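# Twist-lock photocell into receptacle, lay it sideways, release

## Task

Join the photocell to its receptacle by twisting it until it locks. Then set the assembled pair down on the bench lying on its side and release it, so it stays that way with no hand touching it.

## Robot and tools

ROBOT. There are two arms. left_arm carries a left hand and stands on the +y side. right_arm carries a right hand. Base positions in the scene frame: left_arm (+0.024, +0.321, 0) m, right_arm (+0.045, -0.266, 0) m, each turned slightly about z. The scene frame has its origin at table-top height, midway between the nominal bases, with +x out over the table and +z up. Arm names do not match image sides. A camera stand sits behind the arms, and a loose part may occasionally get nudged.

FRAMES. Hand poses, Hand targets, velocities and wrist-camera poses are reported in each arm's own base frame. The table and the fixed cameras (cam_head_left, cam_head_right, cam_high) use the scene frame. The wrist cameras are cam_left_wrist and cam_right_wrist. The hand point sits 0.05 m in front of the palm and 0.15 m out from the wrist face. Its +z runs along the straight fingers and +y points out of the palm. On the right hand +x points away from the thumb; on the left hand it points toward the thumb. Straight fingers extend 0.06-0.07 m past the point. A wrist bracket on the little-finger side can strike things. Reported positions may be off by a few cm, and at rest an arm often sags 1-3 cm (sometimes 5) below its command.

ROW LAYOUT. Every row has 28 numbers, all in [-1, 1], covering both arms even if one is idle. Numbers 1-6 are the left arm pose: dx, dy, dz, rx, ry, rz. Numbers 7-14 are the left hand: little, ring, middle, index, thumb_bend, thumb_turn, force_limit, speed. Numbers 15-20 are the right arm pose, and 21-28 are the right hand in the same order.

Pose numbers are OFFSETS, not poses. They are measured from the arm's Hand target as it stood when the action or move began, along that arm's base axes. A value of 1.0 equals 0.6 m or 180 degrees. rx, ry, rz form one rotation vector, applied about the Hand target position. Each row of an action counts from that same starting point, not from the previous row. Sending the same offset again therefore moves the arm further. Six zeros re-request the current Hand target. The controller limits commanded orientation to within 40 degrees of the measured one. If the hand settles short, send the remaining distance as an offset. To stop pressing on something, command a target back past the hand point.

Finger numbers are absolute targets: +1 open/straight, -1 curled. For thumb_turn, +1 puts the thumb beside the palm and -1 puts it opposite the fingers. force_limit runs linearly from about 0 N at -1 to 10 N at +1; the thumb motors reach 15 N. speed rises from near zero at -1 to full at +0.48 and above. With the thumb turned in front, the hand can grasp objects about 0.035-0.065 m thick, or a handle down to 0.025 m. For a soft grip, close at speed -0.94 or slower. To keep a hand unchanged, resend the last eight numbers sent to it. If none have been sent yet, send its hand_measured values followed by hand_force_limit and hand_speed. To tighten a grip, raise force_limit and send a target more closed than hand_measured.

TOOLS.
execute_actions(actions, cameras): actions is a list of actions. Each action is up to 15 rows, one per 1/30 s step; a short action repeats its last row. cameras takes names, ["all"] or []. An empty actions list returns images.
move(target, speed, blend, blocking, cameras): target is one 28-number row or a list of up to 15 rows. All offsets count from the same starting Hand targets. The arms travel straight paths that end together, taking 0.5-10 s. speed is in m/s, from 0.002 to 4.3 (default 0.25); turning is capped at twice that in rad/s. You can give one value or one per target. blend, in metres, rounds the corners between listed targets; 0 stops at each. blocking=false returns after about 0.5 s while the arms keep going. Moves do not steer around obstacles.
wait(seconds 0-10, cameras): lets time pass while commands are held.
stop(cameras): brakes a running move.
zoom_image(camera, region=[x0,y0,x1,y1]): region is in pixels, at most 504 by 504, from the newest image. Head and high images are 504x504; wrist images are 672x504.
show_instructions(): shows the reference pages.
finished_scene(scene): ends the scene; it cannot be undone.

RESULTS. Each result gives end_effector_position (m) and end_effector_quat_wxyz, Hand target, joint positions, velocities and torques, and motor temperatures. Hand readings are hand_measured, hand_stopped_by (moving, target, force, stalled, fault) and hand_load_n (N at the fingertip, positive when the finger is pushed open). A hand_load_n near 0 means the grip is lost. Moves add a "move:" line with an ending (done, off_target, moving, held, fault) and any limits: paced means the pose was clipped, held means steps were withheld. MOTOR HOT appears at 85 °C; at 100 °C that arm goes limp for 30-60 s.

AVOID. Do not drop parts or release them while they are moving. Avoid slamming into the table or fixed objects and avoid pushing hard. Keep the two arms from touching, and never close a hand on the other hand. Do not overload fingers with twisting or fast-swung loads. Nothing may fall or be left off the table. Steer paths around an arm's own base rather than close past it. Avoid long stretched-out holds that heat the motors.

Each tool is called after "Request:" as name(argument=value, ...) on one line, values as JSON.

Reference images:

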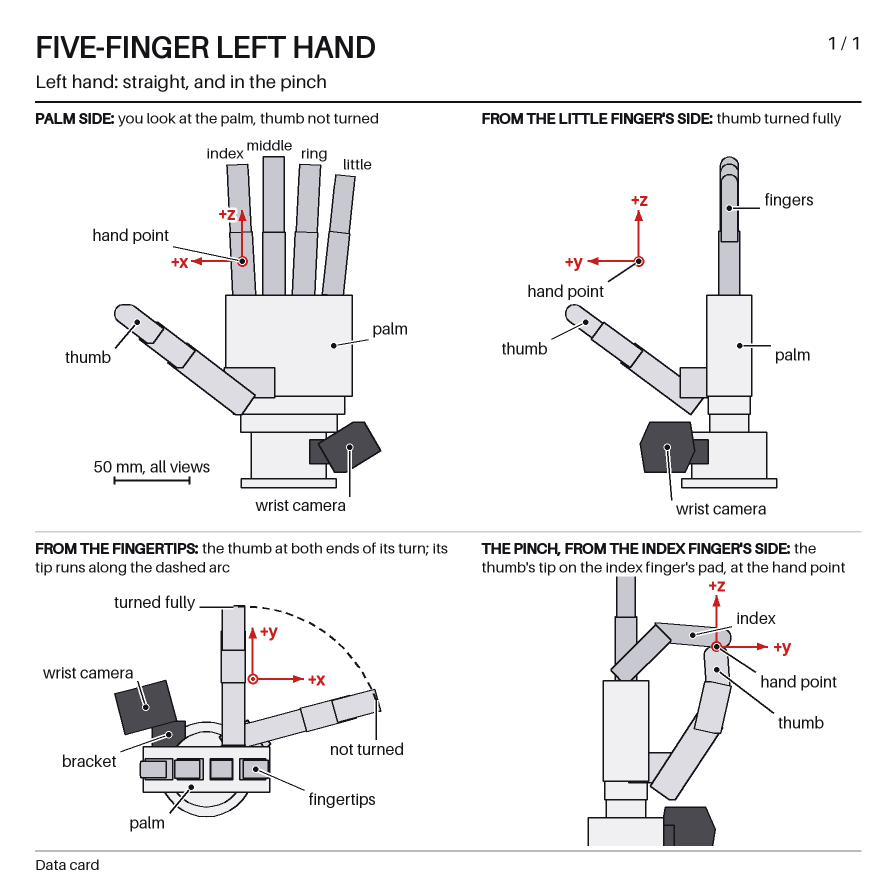

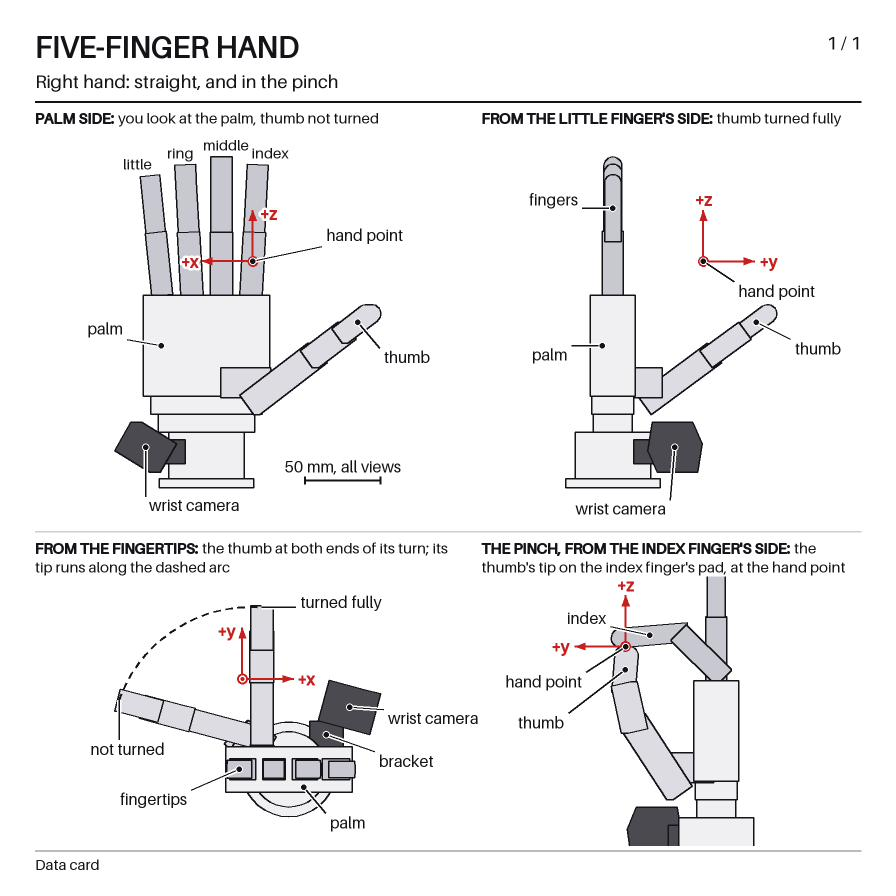

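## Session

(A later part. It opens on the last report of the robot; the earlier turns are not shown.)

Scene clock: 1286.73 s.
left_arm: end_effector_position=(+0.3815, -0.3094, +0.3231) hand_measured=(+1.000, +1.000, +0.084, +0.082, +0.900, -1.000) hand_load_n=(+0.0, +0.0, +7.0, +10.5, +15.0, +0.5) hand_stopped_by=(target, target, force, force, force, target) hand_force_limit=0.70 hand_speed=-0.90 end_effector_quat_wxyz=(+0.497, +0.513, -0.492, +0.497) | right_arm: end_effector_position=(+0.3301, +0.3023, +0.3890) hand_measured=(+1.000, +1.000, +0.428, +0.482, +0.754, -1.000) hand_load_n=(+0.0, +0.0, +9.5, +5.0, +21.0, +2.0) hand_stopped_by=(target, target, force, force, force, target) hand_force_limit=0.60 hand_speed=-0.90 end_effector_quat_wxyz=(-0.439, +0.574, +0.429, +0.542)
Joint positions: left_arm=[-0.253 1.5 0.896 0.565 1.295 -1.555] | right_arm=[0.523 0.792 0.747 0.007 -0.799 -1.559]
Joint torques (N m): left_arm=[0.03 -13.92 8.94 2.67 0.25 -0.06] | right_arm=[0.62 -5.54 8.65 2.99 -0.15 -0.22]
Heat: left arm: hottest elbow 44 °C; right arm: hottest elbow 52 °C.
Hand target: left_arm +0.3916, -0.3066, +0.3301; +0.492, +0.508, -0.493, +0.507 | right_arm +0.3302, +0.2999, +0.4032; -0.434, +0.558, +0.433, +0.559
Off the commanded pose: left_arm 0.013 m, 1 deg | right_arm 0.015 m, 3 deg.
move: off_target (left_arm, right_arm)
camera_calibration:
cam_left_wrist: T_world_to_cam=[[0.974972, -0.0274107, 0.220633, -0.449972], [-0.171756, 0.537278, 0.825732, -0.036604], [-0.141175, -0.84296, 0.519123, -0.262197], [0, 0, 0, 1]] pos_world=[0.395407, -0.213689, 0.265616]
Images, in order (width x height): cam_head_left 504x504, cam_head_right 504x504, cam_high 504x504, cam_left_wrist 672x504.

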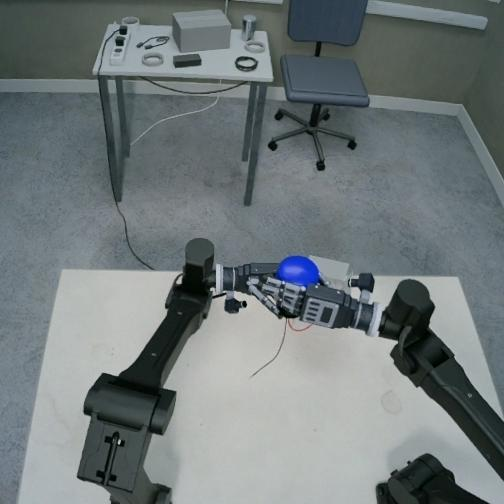

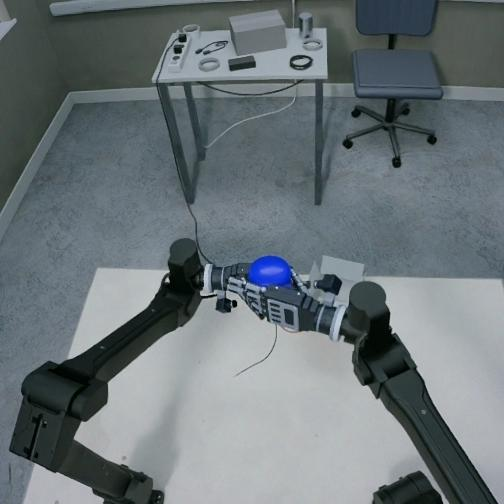

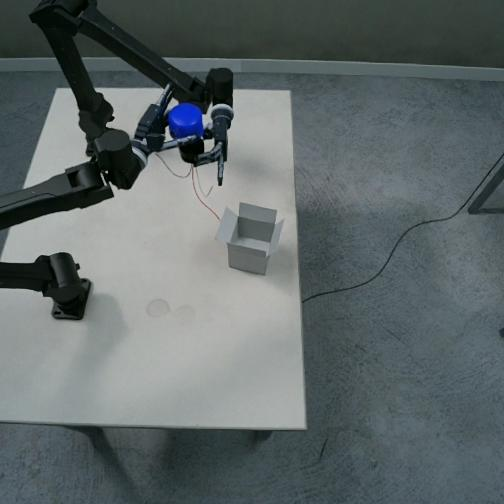

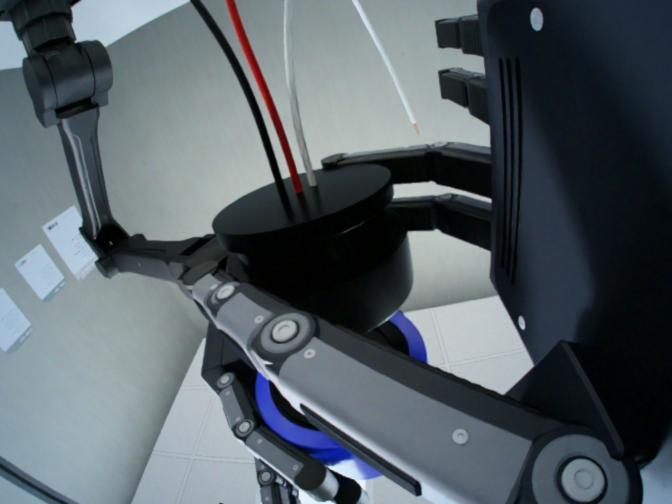

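Request:
zoom_image(camera="cam_head_right", region=[230, 240, 310, 320])

Request:
zoom_image(camera="cam_head_left", region=[260, 240, 340, 320])

Scaled by 6.300 from the camera's 504x504 image, which has a finer 720x720 frame.

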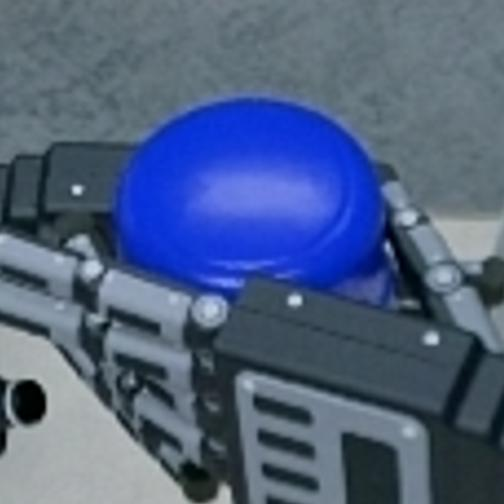

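Scaled by 6.300 from the camera's 504x504 image, which has a finer 720x720 frame.

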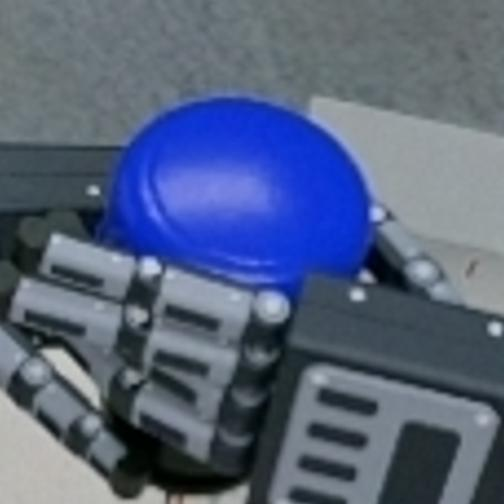

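Request:
move(target=[0,0,0,0,0,0,1,1,-0.72,-0.72,0.48,-1,0.7,-0.9,0.013,-0.008,-0.032,0,0,0,1,1,-0.1,-0.15,0.6,-1,0.6,-0.9], speed=0.04, cameras=["cam_left_wrist","cam_high","cam_head_left","cam_head_right"])

Request:
zoom_image(camera="cam_left_wrist", region=[200, 240, 460, 500])

Request:
zoom_image(camera="cam_high", region=[150, 90, 240, 180])

Scene clock: 1332.80 s.
left_arm: end_effector_position=(+0.3815, -0.3094, +0.3231) hand_measured=(+1.000, +1.000, +0.084, +0.082, +0.900, -1.000) hand_load_n=(+0.0, +0.0, +7.0, +10.5, +14.5, +0.5) hand_stopped_by=(target, target, force, force, force, target) hand_force_limit=0.70 hand_speed=-0.90 end_effector_quat_wxyz=(+0.497, +0.513, -0.492, +0.497) | right_arm: end_effector_position=(+0.3333, +0.2968, +0.3764) hand_measured=(+1.000, +1.000, +0.428, +0.482, +0.754, -1.000) hand_load_n=(+0.0, +0.0, +9.5, +5.0, +21.0, +2.0) hand_stopped_by=(target, target, force, force, force, target) hand_force_limit=0.60 hand_speed=-0.90 end_effector_quat_wxyz=(-0.440, +0.568, +0.430, +0.547)
Joint positions: left_arm=[-0.253 1.5 0.896 0.565 1.295 -1.555] | right_arm=[0.496 0.796 0.705 0.068 -0.829 -1.559]
Joint torques (N m): left_arm=[-0.09 -13.86 8.95 2.66 0.25 -0.05] | right_arm=[-0.15 -4.37 8.65 3 -0.15 -0.19]
Motor temperatures (°C): left_arm=[22 31 44 25 23 24] | right_arm=[22 24 50 27 24 23]
Heat: left arm: hottest elbow 44 °C; right arm: hottest elbow 50 °C.
Hand target: left_arm +0.3916, -0.3066, +0.3301; +0.492, +0.508, -0.493, +0.507 | right_arm +0.3380, +0.2950, +0.3841; -0.434, +0.558, +0.433, +0.559
Off the commanded pose: left_arm 0.013 m, 1 deg | right_arm 0.009 m, 2 deg.
move: off_target (left_arm)
camera_calibration:
cam_left_wrist: T_world_to_cam=[[0.974972, -0.0274107, 0.220633, -0.449972], [-0.171756, 0.537278, 0.825732, -0.036604], [-0.141175, -0.84296, 0.519123, -0.262197], [0, 0, 0, 1]] pos_world=[0.395407, -0.213689, 0.265616]
Images, in order (width x height): cam_head_left 504x504, cam_head_right 504x504, cam_high 504x504, cam_left_wrist 672x504.

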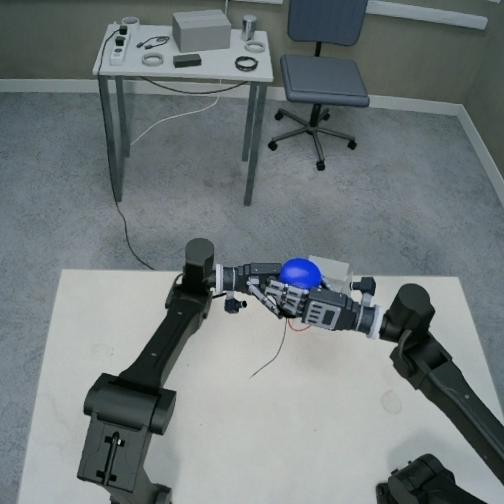

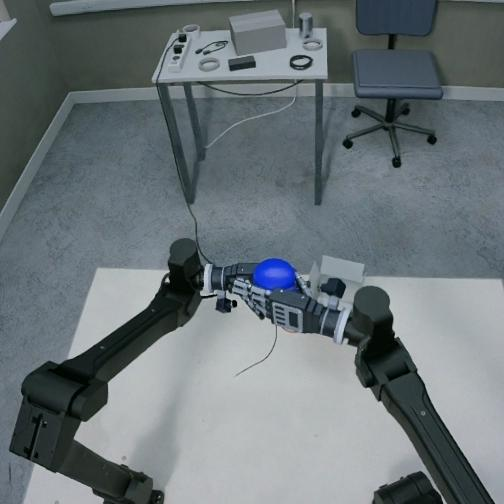

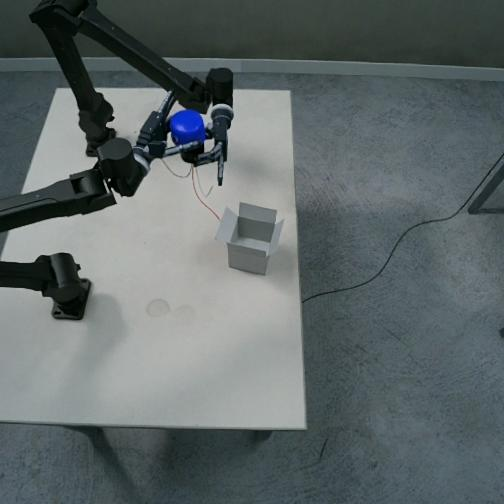

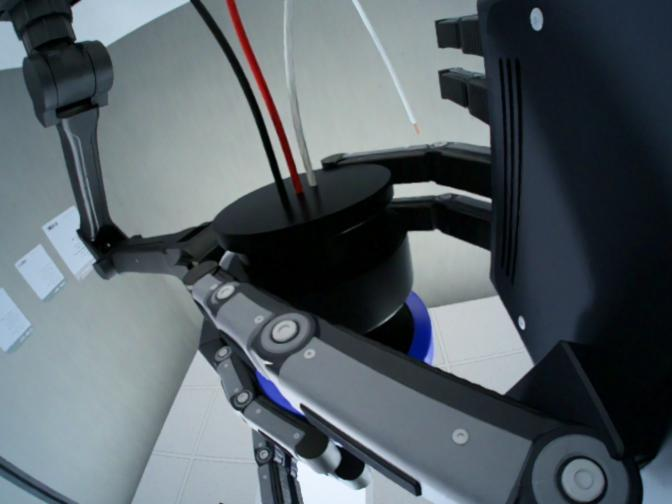

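Scaled by 1.938 from the camera's 672x504 image, which has a finer 960x720 frame.

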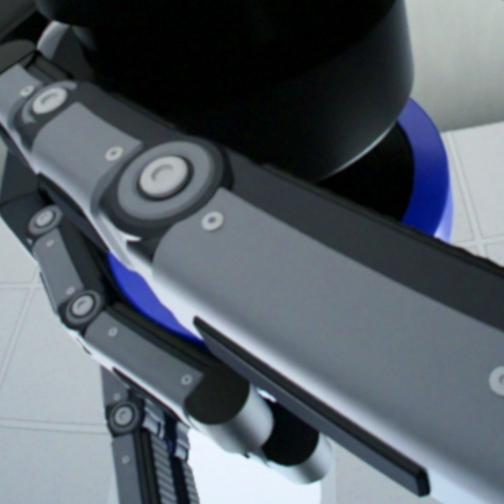

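Scaled by 5.600 from the camera's 504x504 image, which has a finer 720x720 frame.

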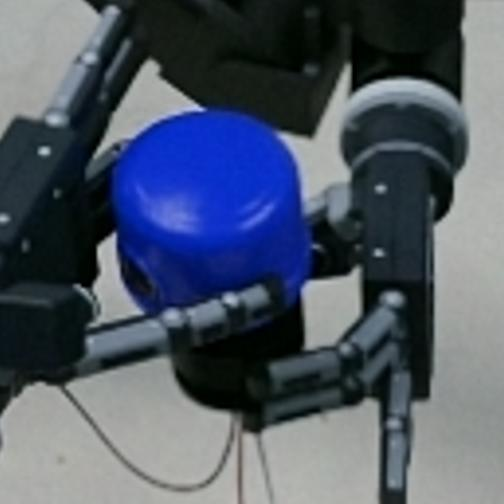

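Request:
move(target=[0,0,0,0,0,0,1,1,-0.72,-0.72,0.48,-1,0.7,-0.9,0.007,0,-0.02,0,0,0,1,1,-0.1,-0.15,0.6,-1,0.6,-0.9], speed=0.04, cameras=["cam_left_wrist","cam_head_left","cam_head_right"])

Request:
zoom_image(camera="cam_left_wrist", region=[200, 240, 460, 500])

Request:
zoom_image(camera="cam_head_left", region=[250, 240, 350, 340])

Scene clock: 1354.77 s.
left_arm: end_effector_position=(+0.3822, -0.3094, +0.3217) hand_measured=(+1.000, +1.000, +0.084, +0.082, +0.900, -1.000) hand_load_n=(+0.0, +0.0, +7.0, +11.0, +14.5, +0.0) hand_stopped_by=(target, target, force, force, force, target) hand_force_limit=0.70 hand_speed=-0.90 end_effector_quat_wxyz=(+0.498, +0.515, -0.491, +0.496) | right_arm: end_effector_position=(+0.3364, +0.2972, +0.3714) hand_measured=(+1.000, +1.000, +0.428, +0.482, +0.754, -1.000) hand_load_n=(+0.0, +0.0, +9.5, +4.5, +21.0, +1.5) hand_stopped_by=(target, target, force, force, force, target) hand_force_limit=0.60 hand_speed=-0.90 end_effector_quat_wxyz=(-0.439, +0.561, +0.433, +0.552)
Joint positions: left_arm=[-0.253 1.503 0.896 0.565 1.295 -1.555] | right_arm=[0.49 0.808 0.686 0.115 -0.838 -1.562]
Joint torques (N m): left_arm=[-0.15 -14.21 8.92 2.69 0.26 -0.06] | right_arm=[0.26 -4.07 8.24 2.7 -0.07 -0.18]
Heat: left arm: hottest elbow 44 °C; right arm: hottest elbow 49 °C.
Hand target: left_arm +0.3915, -0.3067, +0.3301; +0.492, +0.508, -0.493, +0.507 | right_arm +0.3423, +0.2950, +0.3719; -0.434, +0.558, +0.433, +0.559
Off the commanded pose: left_arm 0.013 m, 2 deg | right_arm 0.006 m, 1 deg.
move: off_target (left_arm)
camera_calibration:
cam_left_wrist: T_world_to_cam=[[0.975711, -0.027134, 0.217373, -0.449526], [-0.169266, 0.53651, 0.826744, -0.036771], [-0.139056, -0.843457, 0.518886, -0.262278], [0, 0, 0, 1]] pos_world=[0.395913, -0.213689, 0.264207]
Images, in order (width x height): cam_head_left 504x504, cam_head_right 504x504, cam_left_wrist 672x504.

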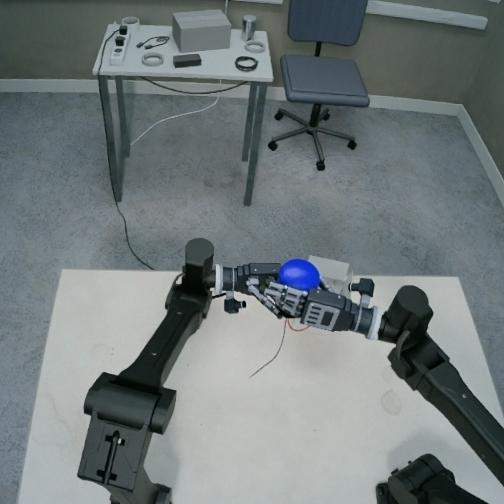

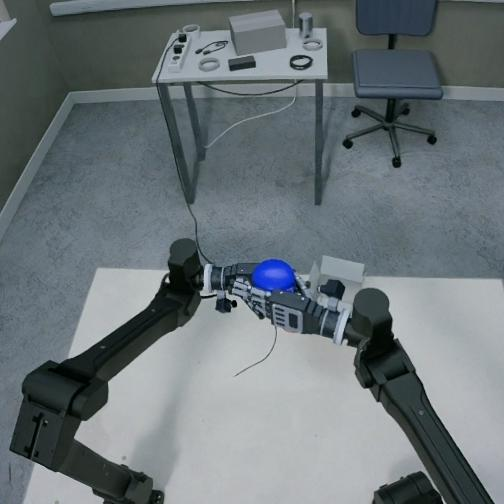

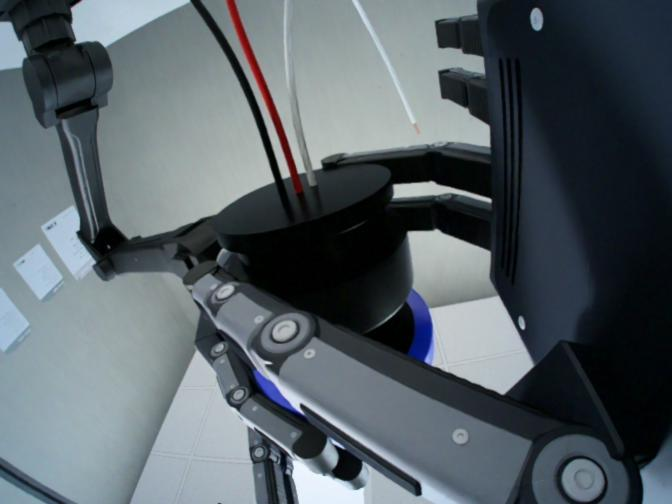

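Scaled by 1.938 from the camera's 672x504 image, which has a finer 960x720 frame.

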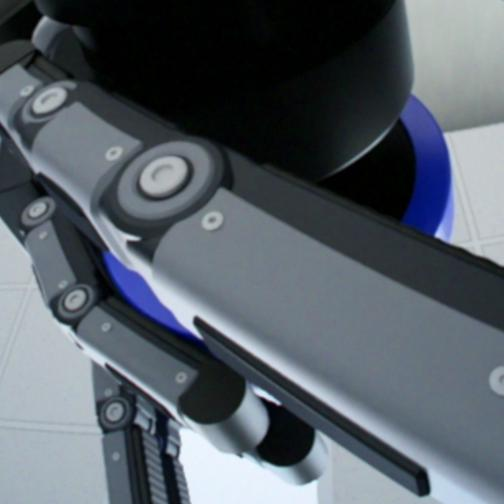

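Scaled by 5.040 from the camera's 504x504 image, which has a finer 720x720 frame.

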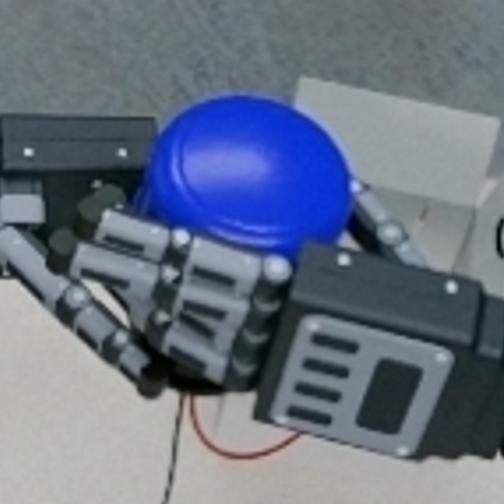

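Request:
zoom_image(camera="cam_head_right", region=[200, 240, 320, 340])

Request:
wait(seconds=0.1, cameras=["cam_right_wrist","cam_high"])

Request:
zoom_image(camera="cam_high", region=[150, 90, 240, 180])

Request:
zoom_image(camera="cam_right_wrist", region=[180, 200, 504, 504])

Scaled by 4.200 from the camera's 504x504 image, which has a finer 720x720 frame.

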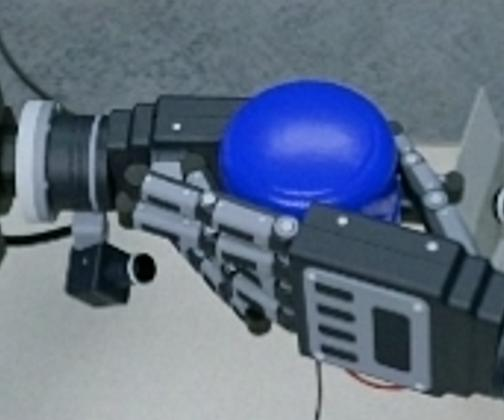

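Scene clock: 1367.83 s.
left_arm: end_effector_position=(+0.3822, -0.3094, +0.3217) hand_measured=(+1.000, +1.000, +0.084, +0.082, +0.900, -1.000) hand_load_n=(+0.5, +0.0, +7.0, +10.5, +14.5, +0.0) hand_stopped_by=(target, target, force, force, force, target) hand_force_limit=0.70 hand_speed=-0.90 end_effector_quat_wxyz=(+0.498, +0.515, -0.491, +0.496) | right_arm: end_effector_position=(+0.3365, +0.2972, +0.3715) hand_measured=(+1.000, +1.000, +0.428, +0.482, +0.754, -1.000) hand_load_n=(+0.0, +0.0, +9.5, +5.0, +21.0, +1.5) hand_stopped_by=(target, target, force, force, force, target) hand_force_limit=0.60 hand_speed=-0.90 end_effector_quat_wxyz=(-0.439, +0.561, +0.433, +0.552)
Joint positions: left_arm=[-0.253 1.503 0.896 0.565 1.295 -1.555] | right_arm=[0.49 0.808 0.686 0.115 -0.838 -1.562]
Joint torques (N m): left_arm=[-0.15 -14.33 8.91 2.69 0.26 -0.06] | right_arm=[0.44 -3.6 8.18 2.73 -0.11 -0.17]
Heat: left arm: hottest elbow 44 °C; right arm: hottest elbow 50 °C.
Hand target: left_arm +0.3915, -0.3067, +0.3301; +0.492, +0.508, -0.493, +0.507 | right_arm +0.3423, +0.2950, +0.3719; -0.434, +0.558, +0.433, +0.559
Off the commanded pose: left_arm 0.013 m, 2 deg | right_arm 0.006 m, 1 deg.
wait: 0.10 s; at rest from the start
camera_calibration:
cam_right_wrist: T_world_to_cam=[[0.947742, -0.238266, 0.212169, -0.326681], [0.0643053, -0.508712, -0.858532, 0.45578], [0.312491, 0.82731, -0.466806, -0.0647379], [0, 0, 0, 1]] pos_world=[0.30053, 0.207582, 0.430393]
Images, in order (width x height): cam_high 504x504, cam_right_wrist 672x504.

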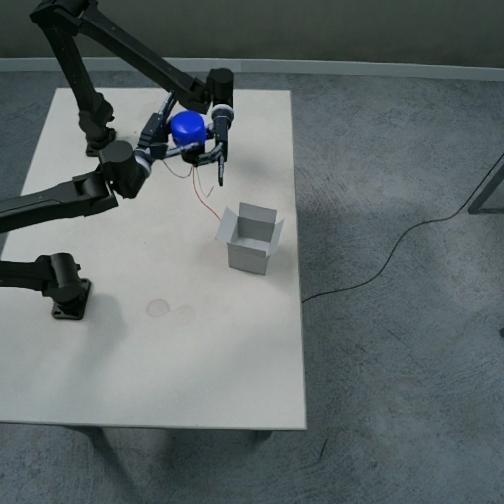

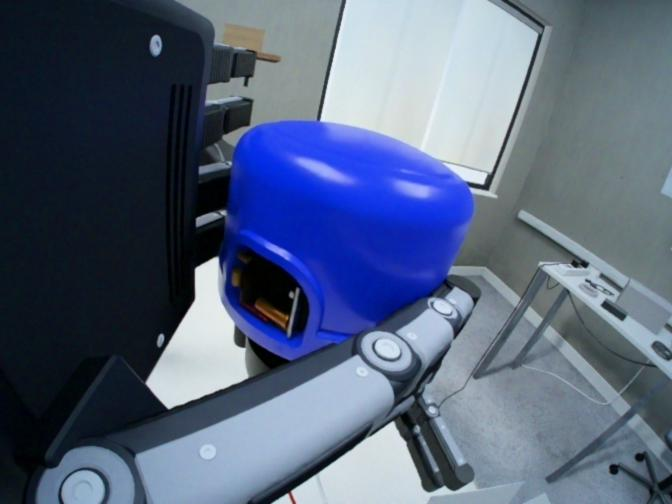

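Scaled by 5.600 from the camera's 504x504 image, which has a finer 720x720 frame.

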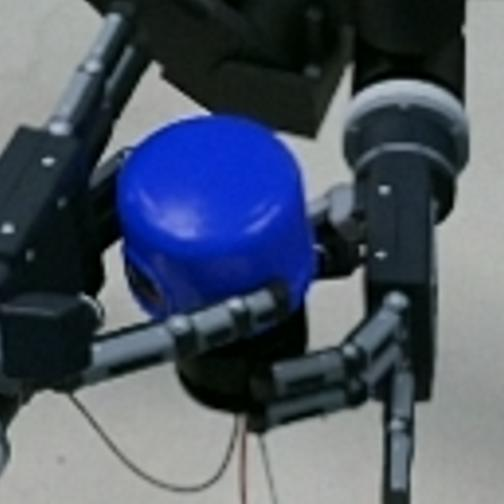

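Scaled by 1.556 from the camera's 672x504 image, which has a finer 960x720 frame.

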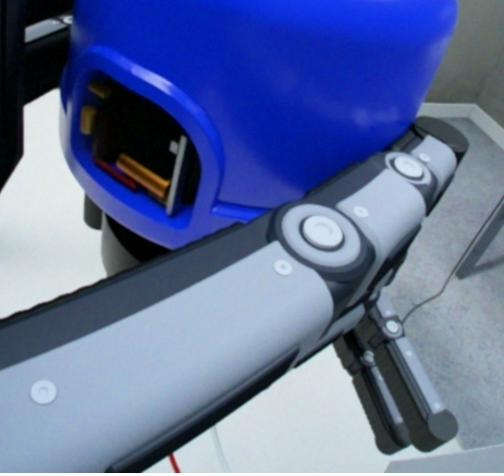

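Request:
move(target=[[0,0,0,0,0,0,1,1,-0.72,-0.72,0.48,-1,0.7,-0.9,0.012,0,-0.02,0,0,0,1,1,-0.1,-0.15,0.6,-1,0.6,-0.9],[0,0,0,0,0,0,1,1,-0.72,-0.72,0.48,-1,0.7,-0.9,0.008,0.008,-0.02,0,0,0,1,1,-0.1,-0.15,0.6,-1,0.6,-0.9],[0,0,0,0,0,0,1,1,-0.72,-0.72,0.48,-1,0.7,-0.9,0,0.012,-0.02,0,0,0,1,1,-0.1,-0.15,0.6,-1,0.6,-0.9],[0,0,0,0,0,0,1,1,-0.72,-0.72,0.48,-1,0.7,-0.9,-0.008,0.008,-0.02,0,0,0,1,1,-0.1,-0.15,0.6,-1,0.6,-0.9],[0,0,0,0,0,0,1,1,-0.72,-0.72,0.48,-1,0.7,-0.9,-0.012,0,-0.02,0,0,0,1,1,-0.1,-0.15,0.6,-1,0.6,-0.9],[0,0,0,0,0,0,1,1,-0.72,-0.72,0.48,-1,0.7,-0.9,-0.008,-0.008,-0.02,0,0,0,1,1,-0.1,-0.15,0.6,-1,0.6,-0.9],[0,0,0,0,0,0,1,1,-0.72,-0.72,0.48,-1,0.7,-0.9,0,-0.012,-0.02,0,0,0,1,1,-0.1,-0.15,0.6,-1,0.6,-0.9],[0,0,0,0,0,0,1,1,-0.72,-0.72,0.48,-1,0.7,-0.9,0.008,-0.008,-0.02,0,0,0,1,1,-0.1,-0.15,0.6,-1,0.6,-0.9],[0,0,0,0,0,0,1,1,-0.72,-0.72,0.48,-1,0.7,-0.9,0.012,0,-0.02,0,0,0,1,1,-0.1,-0.15,0.6,-1,0.6,-0.9],[0,0,0,0,0,0,1,1,-0.72,-0.72,0.48,-1,0.7,-0.9,0,0,-0.02,0,0,0,1,1,-0.1,-0.15,0.6,-1,0.6,-0.9]], speed=0.02, blend=0.003, cameras=["cam_left_wrist"])

Scene clock: 1394.33 s.
left_arm: end_effector_position=(+0.3826, -0.3102, +0.3195) hand_measured=(+1.000, +1.000, +0.084, +0.082, +0.900, -1.000) hand_load_n=(+0.0, +0.0, +7.5, +11.5, +14.0, +1.0) hand_stopped_by=(target, target, force, force, force, target) hand_force_limit=0.70 hand_speed=-0.90 end_effector_quat_wxyz=(+0.499, +0.515, -0.491, +0.495) | right_arm: end_effector_position=(+0.3406, +0.2966, +0.3462) hand_measured=(+1.000, +1.000, +0.428, +0.482, +0.754, -1.000) hand_load_n=(+0.0, +0.5, +10.0, +5.5, +20.5, +2.5) hand_stopped_by=(target, target, force, force, force, target) hand_force_limit=0.60 hand_speed=-0.90 end_effector_quat_wxyz=(-0.440, +0.567, +0.433, +0.545)
Joint positions: left_arm=[-0.255 1.509 0.896 0.569 1.296 -1.555] | right_arm=[0.479 0.834 0.643 0.164 -0.852 -1.565]
Joint torques (N m): left_arm=[-0.03 -14.92 8.87 2.55 0.22 -0.07] | right_arm=[1.44 -6.01 9.01 2.15 0.46 -0.16]
Heat: left arm: hottest elbow 44 °C; right arm: hottest elbow 50 °C.
Hand target: left_arm +0.3916, -0.3067, +0.3301; +0.492, +0.508, -0.493, +0.507 | right_arm +0.3422, +0.2950, +0.3601; -0.434, +0.558, +0.433, +0.559
Off the commanded pose: left_arm 0.014 m, 2 deg | right_arm 0.014 m, 2 deg.
move: off_target (left_arm, right_arm); blend cut to 0.0027 m at target 1, 0.0027 m at target 2, 0.0027 m at target 3, 0.0027 m at target 4, 0.0027 m at target 5, 0.0027 m at target 6, 0.0027 m at target 7, 0.0027 m at target 8, 0.0027 m at target 9
camera_calibration:
cam_left_wrist: T_world_to_cam=[[0.976055, -0.029506, 0.215515, -0.44971], [-0.166454, 0.536517, 0.82731, -0.0356939], [-0.140038, -0.843373, 0.518759, -0.261303], [0, 0, 0, 1]] pos_world=[0.396407, -0.214494, 0.262002]
Images, in order (width x height): cam_left_wrist 672x504.

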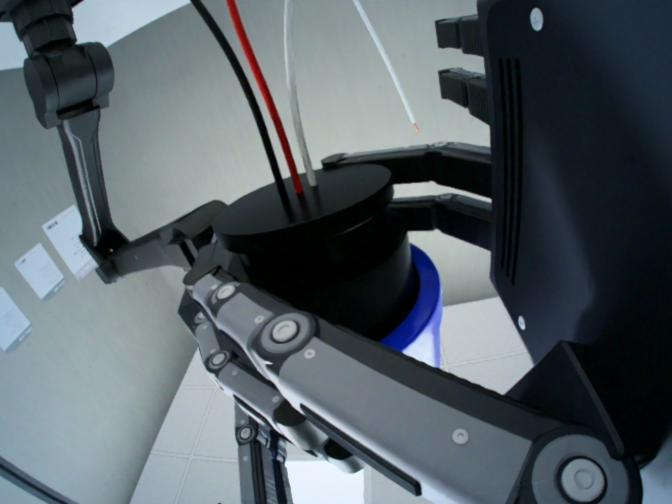

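Request:
move(target=[0,0,0,0,0,0,1,1,-0.72,-0.72,0.48,-1,0.7,-0.9,0,0,-0.013,0,0,0,1,1,-0.1,-0.15,0.6,-1,0.6,-0.9], speed=0.03, cameras=["cam_right_wrist","cam_left_wrist"])

Scene clock: 1433.40 s.
left_arm: end_effector_position=(+0.3826, -0.3102, +0.3195) hand_measured=(+1.000, +1.000, +0.084, +0.082, +0.900, -1.000) hand_load_n=(+0.0, +0.0, +7.5, +11.5, +14.0, +0.5) hand_stopped_by=(target, target, force, force, force, target) hand_force_limit=0.70 hand_speed=-0.90 end_effector_quat_wxyz=(+0.499, +0.515, -0.491, +0.495) | right_arm: end_effector_position=(+0.3404, +0.2966, +0.3457) hand_measured=(+1.000, +1.000, +0.428, +0.482, +0.754, -1.000) hand_load_n=(+0.0, +0.0, +9.5, +5.5, +20.5, +2.0) hand_stopped_by=(target, target, force, force, force, target) hand_force_limit=0.60 hand_speed=-0.90 end_effector_quat_wxyz=(-0.440, +0.565, +0.433, +0.547)
Joint positions: left_arm=[-0.255 1.509 0.896 0.569 1.296 -1.555] | right_arm=[0.479 0.834 0.638 0.174 -0.852 -1.565]
Joint torques (N m): left_arm=[-0.03 -14.97 8.9 2.56 0.23 -0.06] | right_arm=[0.97 -5.42 8.12 2.77 0.42 -0.13]
Heat: left arm: hottest elbow 44 °C; right arm: hottest elbow 48 °C.
Hand target: left_arm +0.3916, -0.3067, +0.3301; +0.492, +0.508, -0.493, +0.507 | right_arm +0.3421, +0.2951, +0.3521; -0.434, +0.558, +0.433, +0.559
Off the commanded pose: left_arm 0.014 m, 2 deg | right_arm 0.007 m, 2 deg.
move: off_target (left_arm)
camera_calibration:
cam_left_wrist: T_world_to_cam=[[0.976055, -0.029506, 0.215515, -0.44971], [-0.166454, 0.536517, 0.82731, -0.0356939], [-0.140038, -0.843373, 0.518759, -0.261303], [0, 0, 0, 1]] pos_world=[0.396407, -0.214494, 0.262002]
cam_right_wrist: T_world_to_cam=[[0.950539, -0.234134, 0.204099, -0.324462], [0.0568075, -0.514973, -0.855322, 0.436295], [0.305366, 0.824612, -0.476201, -0.0710215], [0, 0, 0, 1]] pos_world=[0.305317, 0.207277, 0.405575]
Images, in order (width x height): cam_left_wrist 672x504, cam_right_wrist 672x504.

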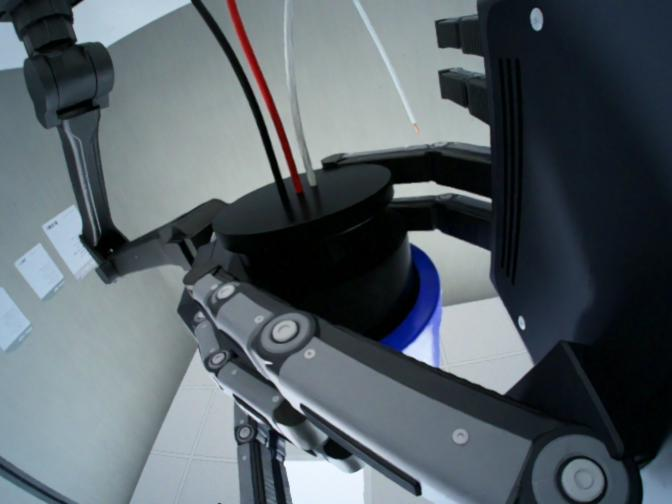

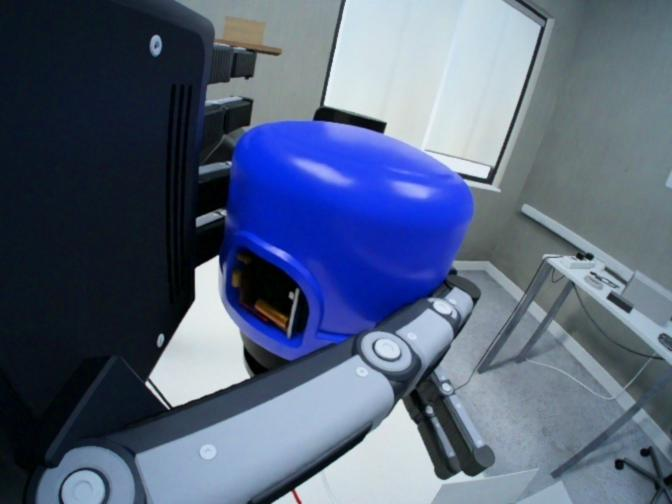

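Request:
move(target=[[0,0,0,0,0,0,1,1,-0.72,-0.72,0.48,-1,0.7,-0.9,0.01,0,-0.02,0,0,0,1,1,-0.1,-0.15,0.6,-1,0.6,-0.9],[0,0,0,0,0,0,1,1,-0.72,-0.72,0.48,-1,0.7,-0.9,0,0.01,-0.025,0,0,0,1,1,-0.1,-0.15,0.6,-1,0.6,-0.9],[0,0,0,0,0,0,1,1,-0.72,-0.72,0.48,-1,0.7,-0.9,-0.01,0,-0.03,0,0,0,1,1,-0.1,-0.15,0.6,-1,0.6,-0.9],[0,0,0,0,0,0,1,1,-0.72,-0.72,0.48,-1,0.7,-0.9,0,-0.01,-0.033,0,0,0,1,1,-0.1,-0.15,0.6,-1,0.6,-0.9],[0,0,0,0,0,0,1,1,-0.72,-0.72,0.48,-1,0.7,-0.9,0,0,-0.033,0,0,0,1,1,-0.1,-0.15,0.6,-1,0.6,-0.9]], speed=0.03, blend=0.004)

Scene clock: 1443.73 s.
left_arm: end_effector_position=(+0.3829, -0.3096, +0.3173) hand_measured=(+1.000, +1.000, +0.084, +0.082, +0.900, -1.000) hand_load_n=(+0.5, -0.5, +7.5, +11.5, +14.0, +1.0) hand_stopped_by=(target, target, force, force, force, target) hand_force_limit=0.70 hand_speed=-0.90 end_effector_quat_wxyz=(+0.497, +0.513, -0.493, +0.497) | right_arm: end_effector_position=(+0.3390, +0.2970, +0.3418) hand_measured=(+1.000, +1.000, +0.428, +0.482, +0.754, -1.000) hand_load_n=(+0.0, +0.0, +10.5, +5.0, +20.5, +1.0) hand_stopped_by=(target, target, force, force, force, target) hand_force_limit=0.60 hand_speed=-0.90 end_effector_quat_wxyz=(-0.434, +0.550, +0.439, +0.562)
Joint positions: left_arm=[-0.253 1.513 0.896 0.569 1.299 -1.544] | right_arm=[0.484 0.835 0.603 0.246 -0.847 -1.575]
Joint torques (N m): left_arm=[0.03 -15.27 8.87 2.52 0.11 -0.17] | right_arm=[0.73 -4.48 7.21 2.28 0.25 -0.03]
Heat: left arm: hottest elbow 44 °C; right arm: hottest elbow 47 °C.
Hand target: left_arm +0.3916, -0.3066, +0.3302; +0.492, +0.508, -0.493, +0.507 | right_arm +0.3422, +0.2951, +0.3325; -0.434, +0.558, +0.433, +0.559
Off the commanded pose: left_arm 0.016 m, 1 deg | right_arm 0.010 m, 1 deg.
move: off_target (left_arm); blend cut to 0.003 m at target 4

Request:
move(target=[0,0,0,0,0,0,1,1,-0.72,-0.72,0.48,-1,0.7,-0.9,0,0,-0.008,0,0,-0.06,1,1,-0.1,-0.15,0.6,-1,0.6,-0.9], speed=0.08, cameras=["cam_right_wrist","cam_left_wrist"])

Scene clock: 1453.00 s.
left_arm: end_effector_position=(+0.3835, -0.3098, +0.3155) hand_measured=(+1.000, +1.000, +0.084, +0.082, +0.900, -1.000) hand_load_n=(+0.0, +0.0, +8.0, +11.5, +13.0, -0.5) hand_stopped_by=(target, target, force, force, force, target) hand_force_limit=0.70 hand_speed=-0.90 end_effector_quat_wxyz=(+0.498, +0.514, -0.493, +0.495) | right_arm: end_effector_position=(+0.3407, +0.2978, +0.3394) hand_measured=(+1.000, +1.000, +0.428, +0.482, +0.754, -1.000) hand_load_n=(+0.0, +0.0, +9.5, +5.0, +21.0, +1.0) hand_stopped_by=(target, target, force, force, force, target) hand_force_limit=0.60 hand_speed=-0.90 end_effector_quat_wxyz=(-0.383, +0.585, +0.385, +0.603)
Joint positions: left_arm=[-0.253 1.517 0.896 0.569 1.299 -1.544] | right_arm=[0.616 0.794 0.571 0.246 -0.533 -1.575]
Joint torques (N m): left_arm=[-0.03 -15.74 8.83 2.52 0.08 -0.18] | right_arm=[1.03 -4.37 7.17 1.91 0.73 -0.02]
Heat: left arm: hottest elbow 44 °C; right arm: hottest elbow 47 °C.
Hand target: left_arm +0.3916, -0.3066, +0.3301; +0.492, +0.508, -0.493, +0.507 | right_arm +0.3422, +0.2951, +0.3276; -0.379, +0.597, +0.379, +0.597
Off the commanded pose: left_arm 0.017 m, 2 deg | right_arm 0.012 m, 2 deg.
move: off_target (left_arm, right_arm)
camera_calibration:
cam_left_wrist: T_world_to_cam=[[0.975283, -0.0319628, 0.218636, -0.451159], [-0.168062, 0.535086, 0.827912, -0.0324213], [-0.143451, -0.844193, 0.516489, -0.256966], [0, 0, 0, 1]] pos_world=[0.397697, -0.214001, 0.258201]
cam_right_wrist: T_world_to_cam=[[0.881365, -0.406266, 0.241128, -0.260927], [0.00446175, -0.503214, -0.86415, 0.448873], [0.472414, 0.762708, -0.441703, -0.125356], [0, 0, 0, 1]] pos_world=[0.287189, 0.215483, 0.39544]
Images, in order (width x height): cam_left_wrist 672x504, cam_right_wrist 672x504.

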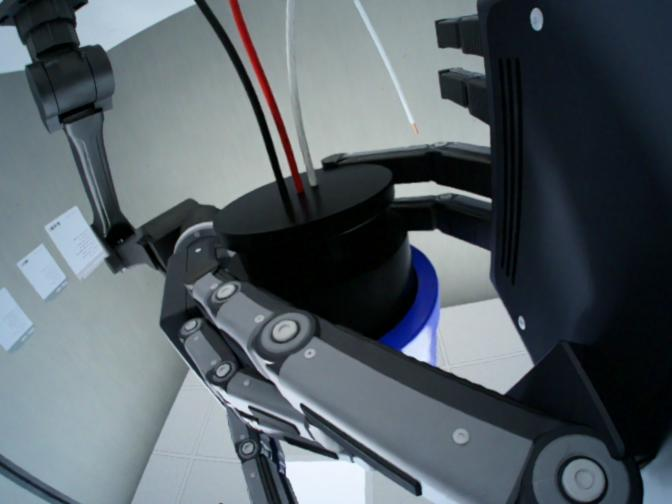

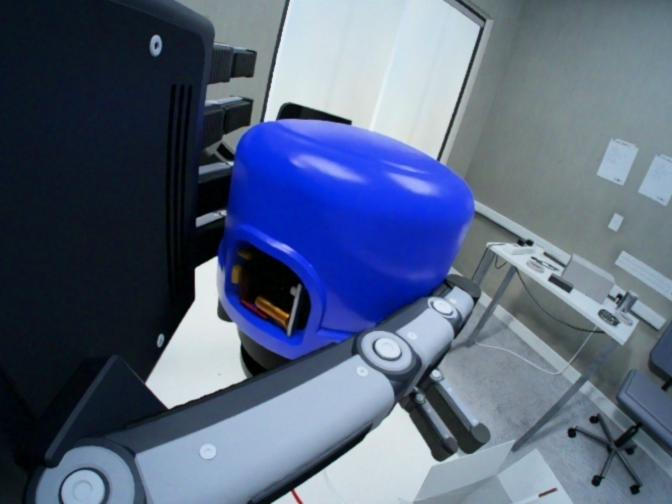

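Request:
move(target=[0,0,0,0,0,0.03,1,1,-0.72,-0.72,0.48,-1,0.7,-0.9,0,0,-0.003,0,0,-0.06,1,1,-0.1,-0.15,0.6,-1,0.6,-0.9], speed=0.08, cameras=["cam_right_wrist","cam_left_wrist"])

Request:
move(target=[0,0,0,0,0,0.03,1,1,-0.72,-0.72,0.48,-1,0.7,-0.9,0,0,0,0,0,-0.05,1,1,-0.1,-0.15,0.6,-1,0.6,-0.9], speed=0.08, cameras=["cam_right_wrist","cam_left_wrist"])

Scene clock: 1465.17 s.
left_arm: end_effector_position=(+0.3870, -0.3110, +0.3101) hand_measured=(+1.000, +1.000, +0.082, +0.082, +0.900, -1.000) hand_load_n=(+0.0, +0.0, +2.5, +13.0, +10.5, +1.5) hand_stopped_by=(target, target, force, force, force, target) hand_force_limit=0.70 hand_speed=-0.90 end_effector_quat_wxyz=(+0.480, +0.537, -0.472, +0.508) | right_arm: end_effector_position=(+0.3436, +0.2955, +0.3334) hand_measured=(+1.000, +1.000, +0.428, +0.482, +0.754, -1.000) hand_load_n=(+0.0, +0.0, +10.5, +4.5, +20.5, -1.0) hand_stopped_by=(target, target, force, force, force, target) hand_force_limit=0.60 hand_speed=-0.90 end_effector_quat_wxyz=(-0.319, +0.622, +0.327, +0.636)
Joint positions: left_arm=[-0.254 1.494 0.859 0.569 1.224 -1.544] | right_arm=[0.764 0.792 0.559 0.246 -0.186 -1.587]
Joint torques (N m): left_arm=[-0.15 -17.49 7.68 3.02 -0.74 -0.2] | right_arm=[1.61 -4.78 7.51 2.13 0.52 0.12]
Heat: left arm: hottest elbow 44 °C; right arm: hottest elbow 47 °C.
Hand target: left_arm +0.3916, -0.3066, +0.3303; +0.468, +0.530, -0.468, +0.530 | right_arm +0.3422, +0.2950, +0.3257; -0.321, +0.630, +0.321, +0.630
Off the commanded pose: left_arm 0.021 m, 3 deg | right_arm 0.008 m, 1 deg.
move: off_target (left_arm)
camera_calibration:
cam_left_wrist: T_world_to_cam=[[0.977735, 0.0396444, 0.206067, -0.428264], [-0.196727, 0.51493, 0.834353, -0.0240135], [-0.0730325, -0.856315, 0.511264, -0.284126], [0, 0, 0, 1]] pos_world=[0.393254, -0.213958, 0.25355]
cam_right_wrist: T_world_to_cam=[[0.783856, -0.570853, 0.244328, -0.181849], [-0.0964276, -0.500614, -0.860283, 0.475126], [0.613409, 0.650778, -0.447455, -0.141124], [0, 0, 0, 1]] pos_world=[0.274926, 0.225886, 0.390027]
Images, in order (width x height): cam_left_wrist 672x504, cam_right_wrist 672x504.

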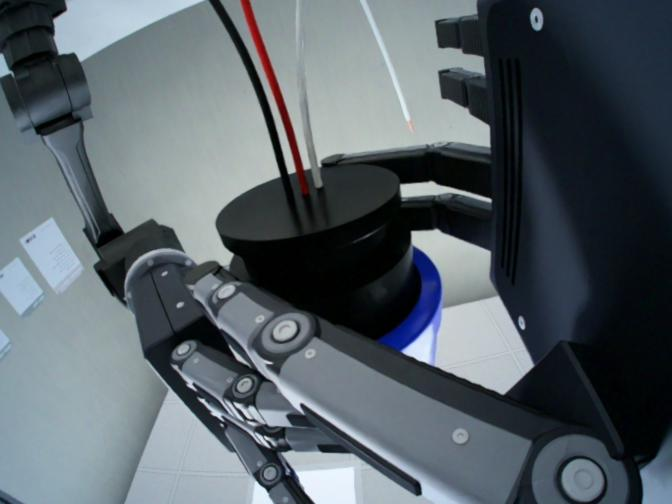

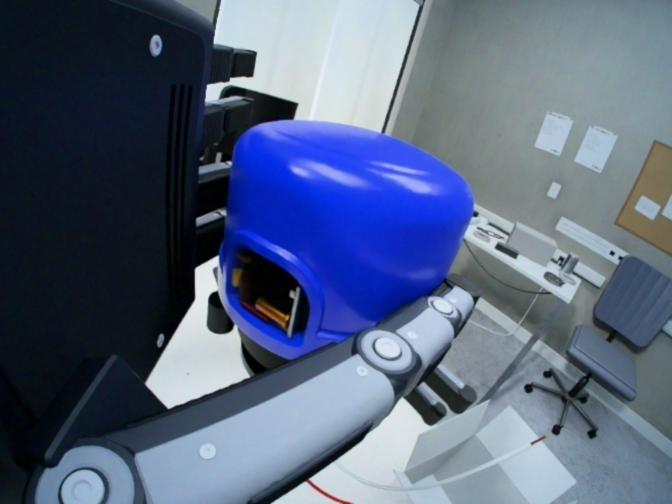

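Scene clock: 1466.67 s.
left_arm: end_effector_position=(+0.3852, -0.3114, +0.3056) hand_measured=(+1.000, +1.000, +0.082, +0.082, +0.900, -1.000) hand_load_n=(+0.0, +0.0, +4.0, +11.5, +11.0, -3.0) hand_stopped_by=(target, target, force, force, force, target) hand_force_limit=0.70 hand_speed=-0.90 end_effector_quat_wxyz=(+0.457, +0.561, -0.449, +0.525) | right_arm: end_effector_position=(+0.3406, +0.2937, +0.3282) hand_measured=(+1.000, +1.000, +0.428, +0.482, +0.754, -1.000) hand_load_n=(+0.0, +0.0, +10.0, +5.5, +21.0, +1.5) hand_stopped_by=(target, target, force, force, force, target) hand_force_limit=0.60 hand_speed=-0.90 end_effector_quat_wxyz=(-0.270, +0.647, +0.279, +0.656)
Joint positions: left_arm=[-0.26 1.451 0.803 0.573 1.13 -1.544] | right_arm=[0.886 0.812 0.559 0.259 0.087 -1.587]
Joint torques (N m): left_arm=[-0.09 -17.08 8.01 3.12 -1.01 -0.22] | right_arm=[1.79 -3.66 8.53 2.33 0.68 0.1]
Heat: left arm: hottest elbow 44 °C; right arm: hottest elbow 47 °C.
Hand target: left_arm +0.3916, -0.3067, +0.3302; +0.443, +0.552, -0.443, +0.551 | right_arm +0.3422, +0.2951, +0.3257; -0.271, +0.653, +0.271, +0.654
Off the commanded pose: left_arm 0.026 m, 4 deg | right_arm 0.003 m, 1 deg.
move: off_target (left_arm)
camera_calibration:
cam_left_wrist: T_world_to_cam=[[0.971876, 0.122957, 0.200846, -0.395756], [-0.23544, 0.489046, 0.839882, -0.0151832], [0.00504682, -0.863548, 0.504241, -0.312494], [0, 0, 0, 1]] pos_world=[0.382628, -0.213768, 0.249811]
cam_right_wrist: T_world_to_cam=[[0.690744, -0.681602, 0.241438, -0.114007], [-0.176759, -0.482924, -0.857637, 0.490802], [0.701163, 0.549731, -0.454056, -0.138402], [0, 0, 0, 1]] pos_world=[0.262546, 0.235396, 0.385613]
Images, in order (width x height): cam_left_wrist 672x504, cam_right_wrist 672x504.

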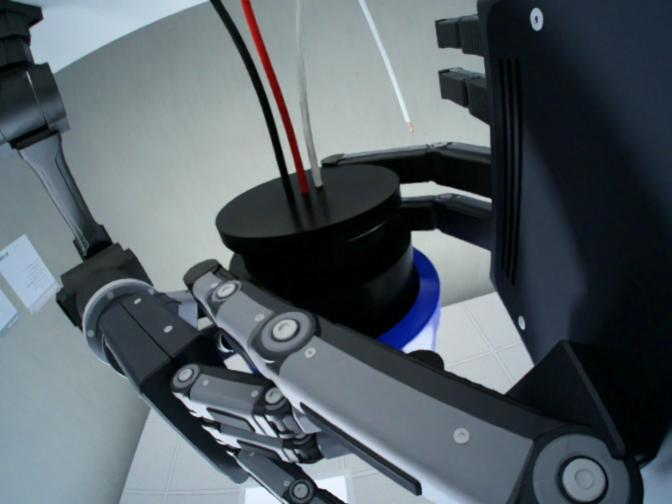

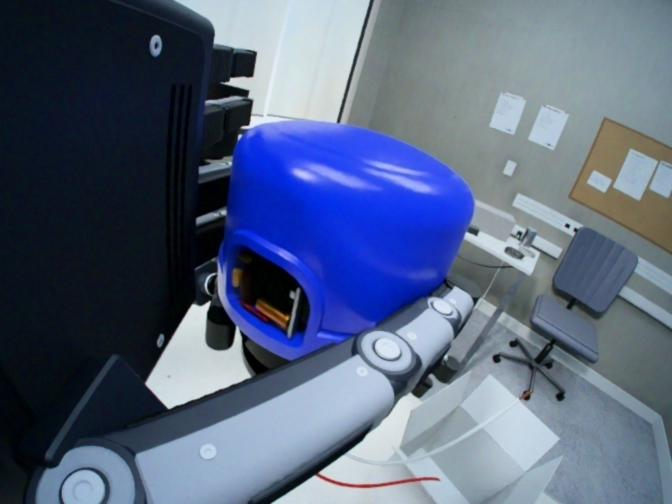

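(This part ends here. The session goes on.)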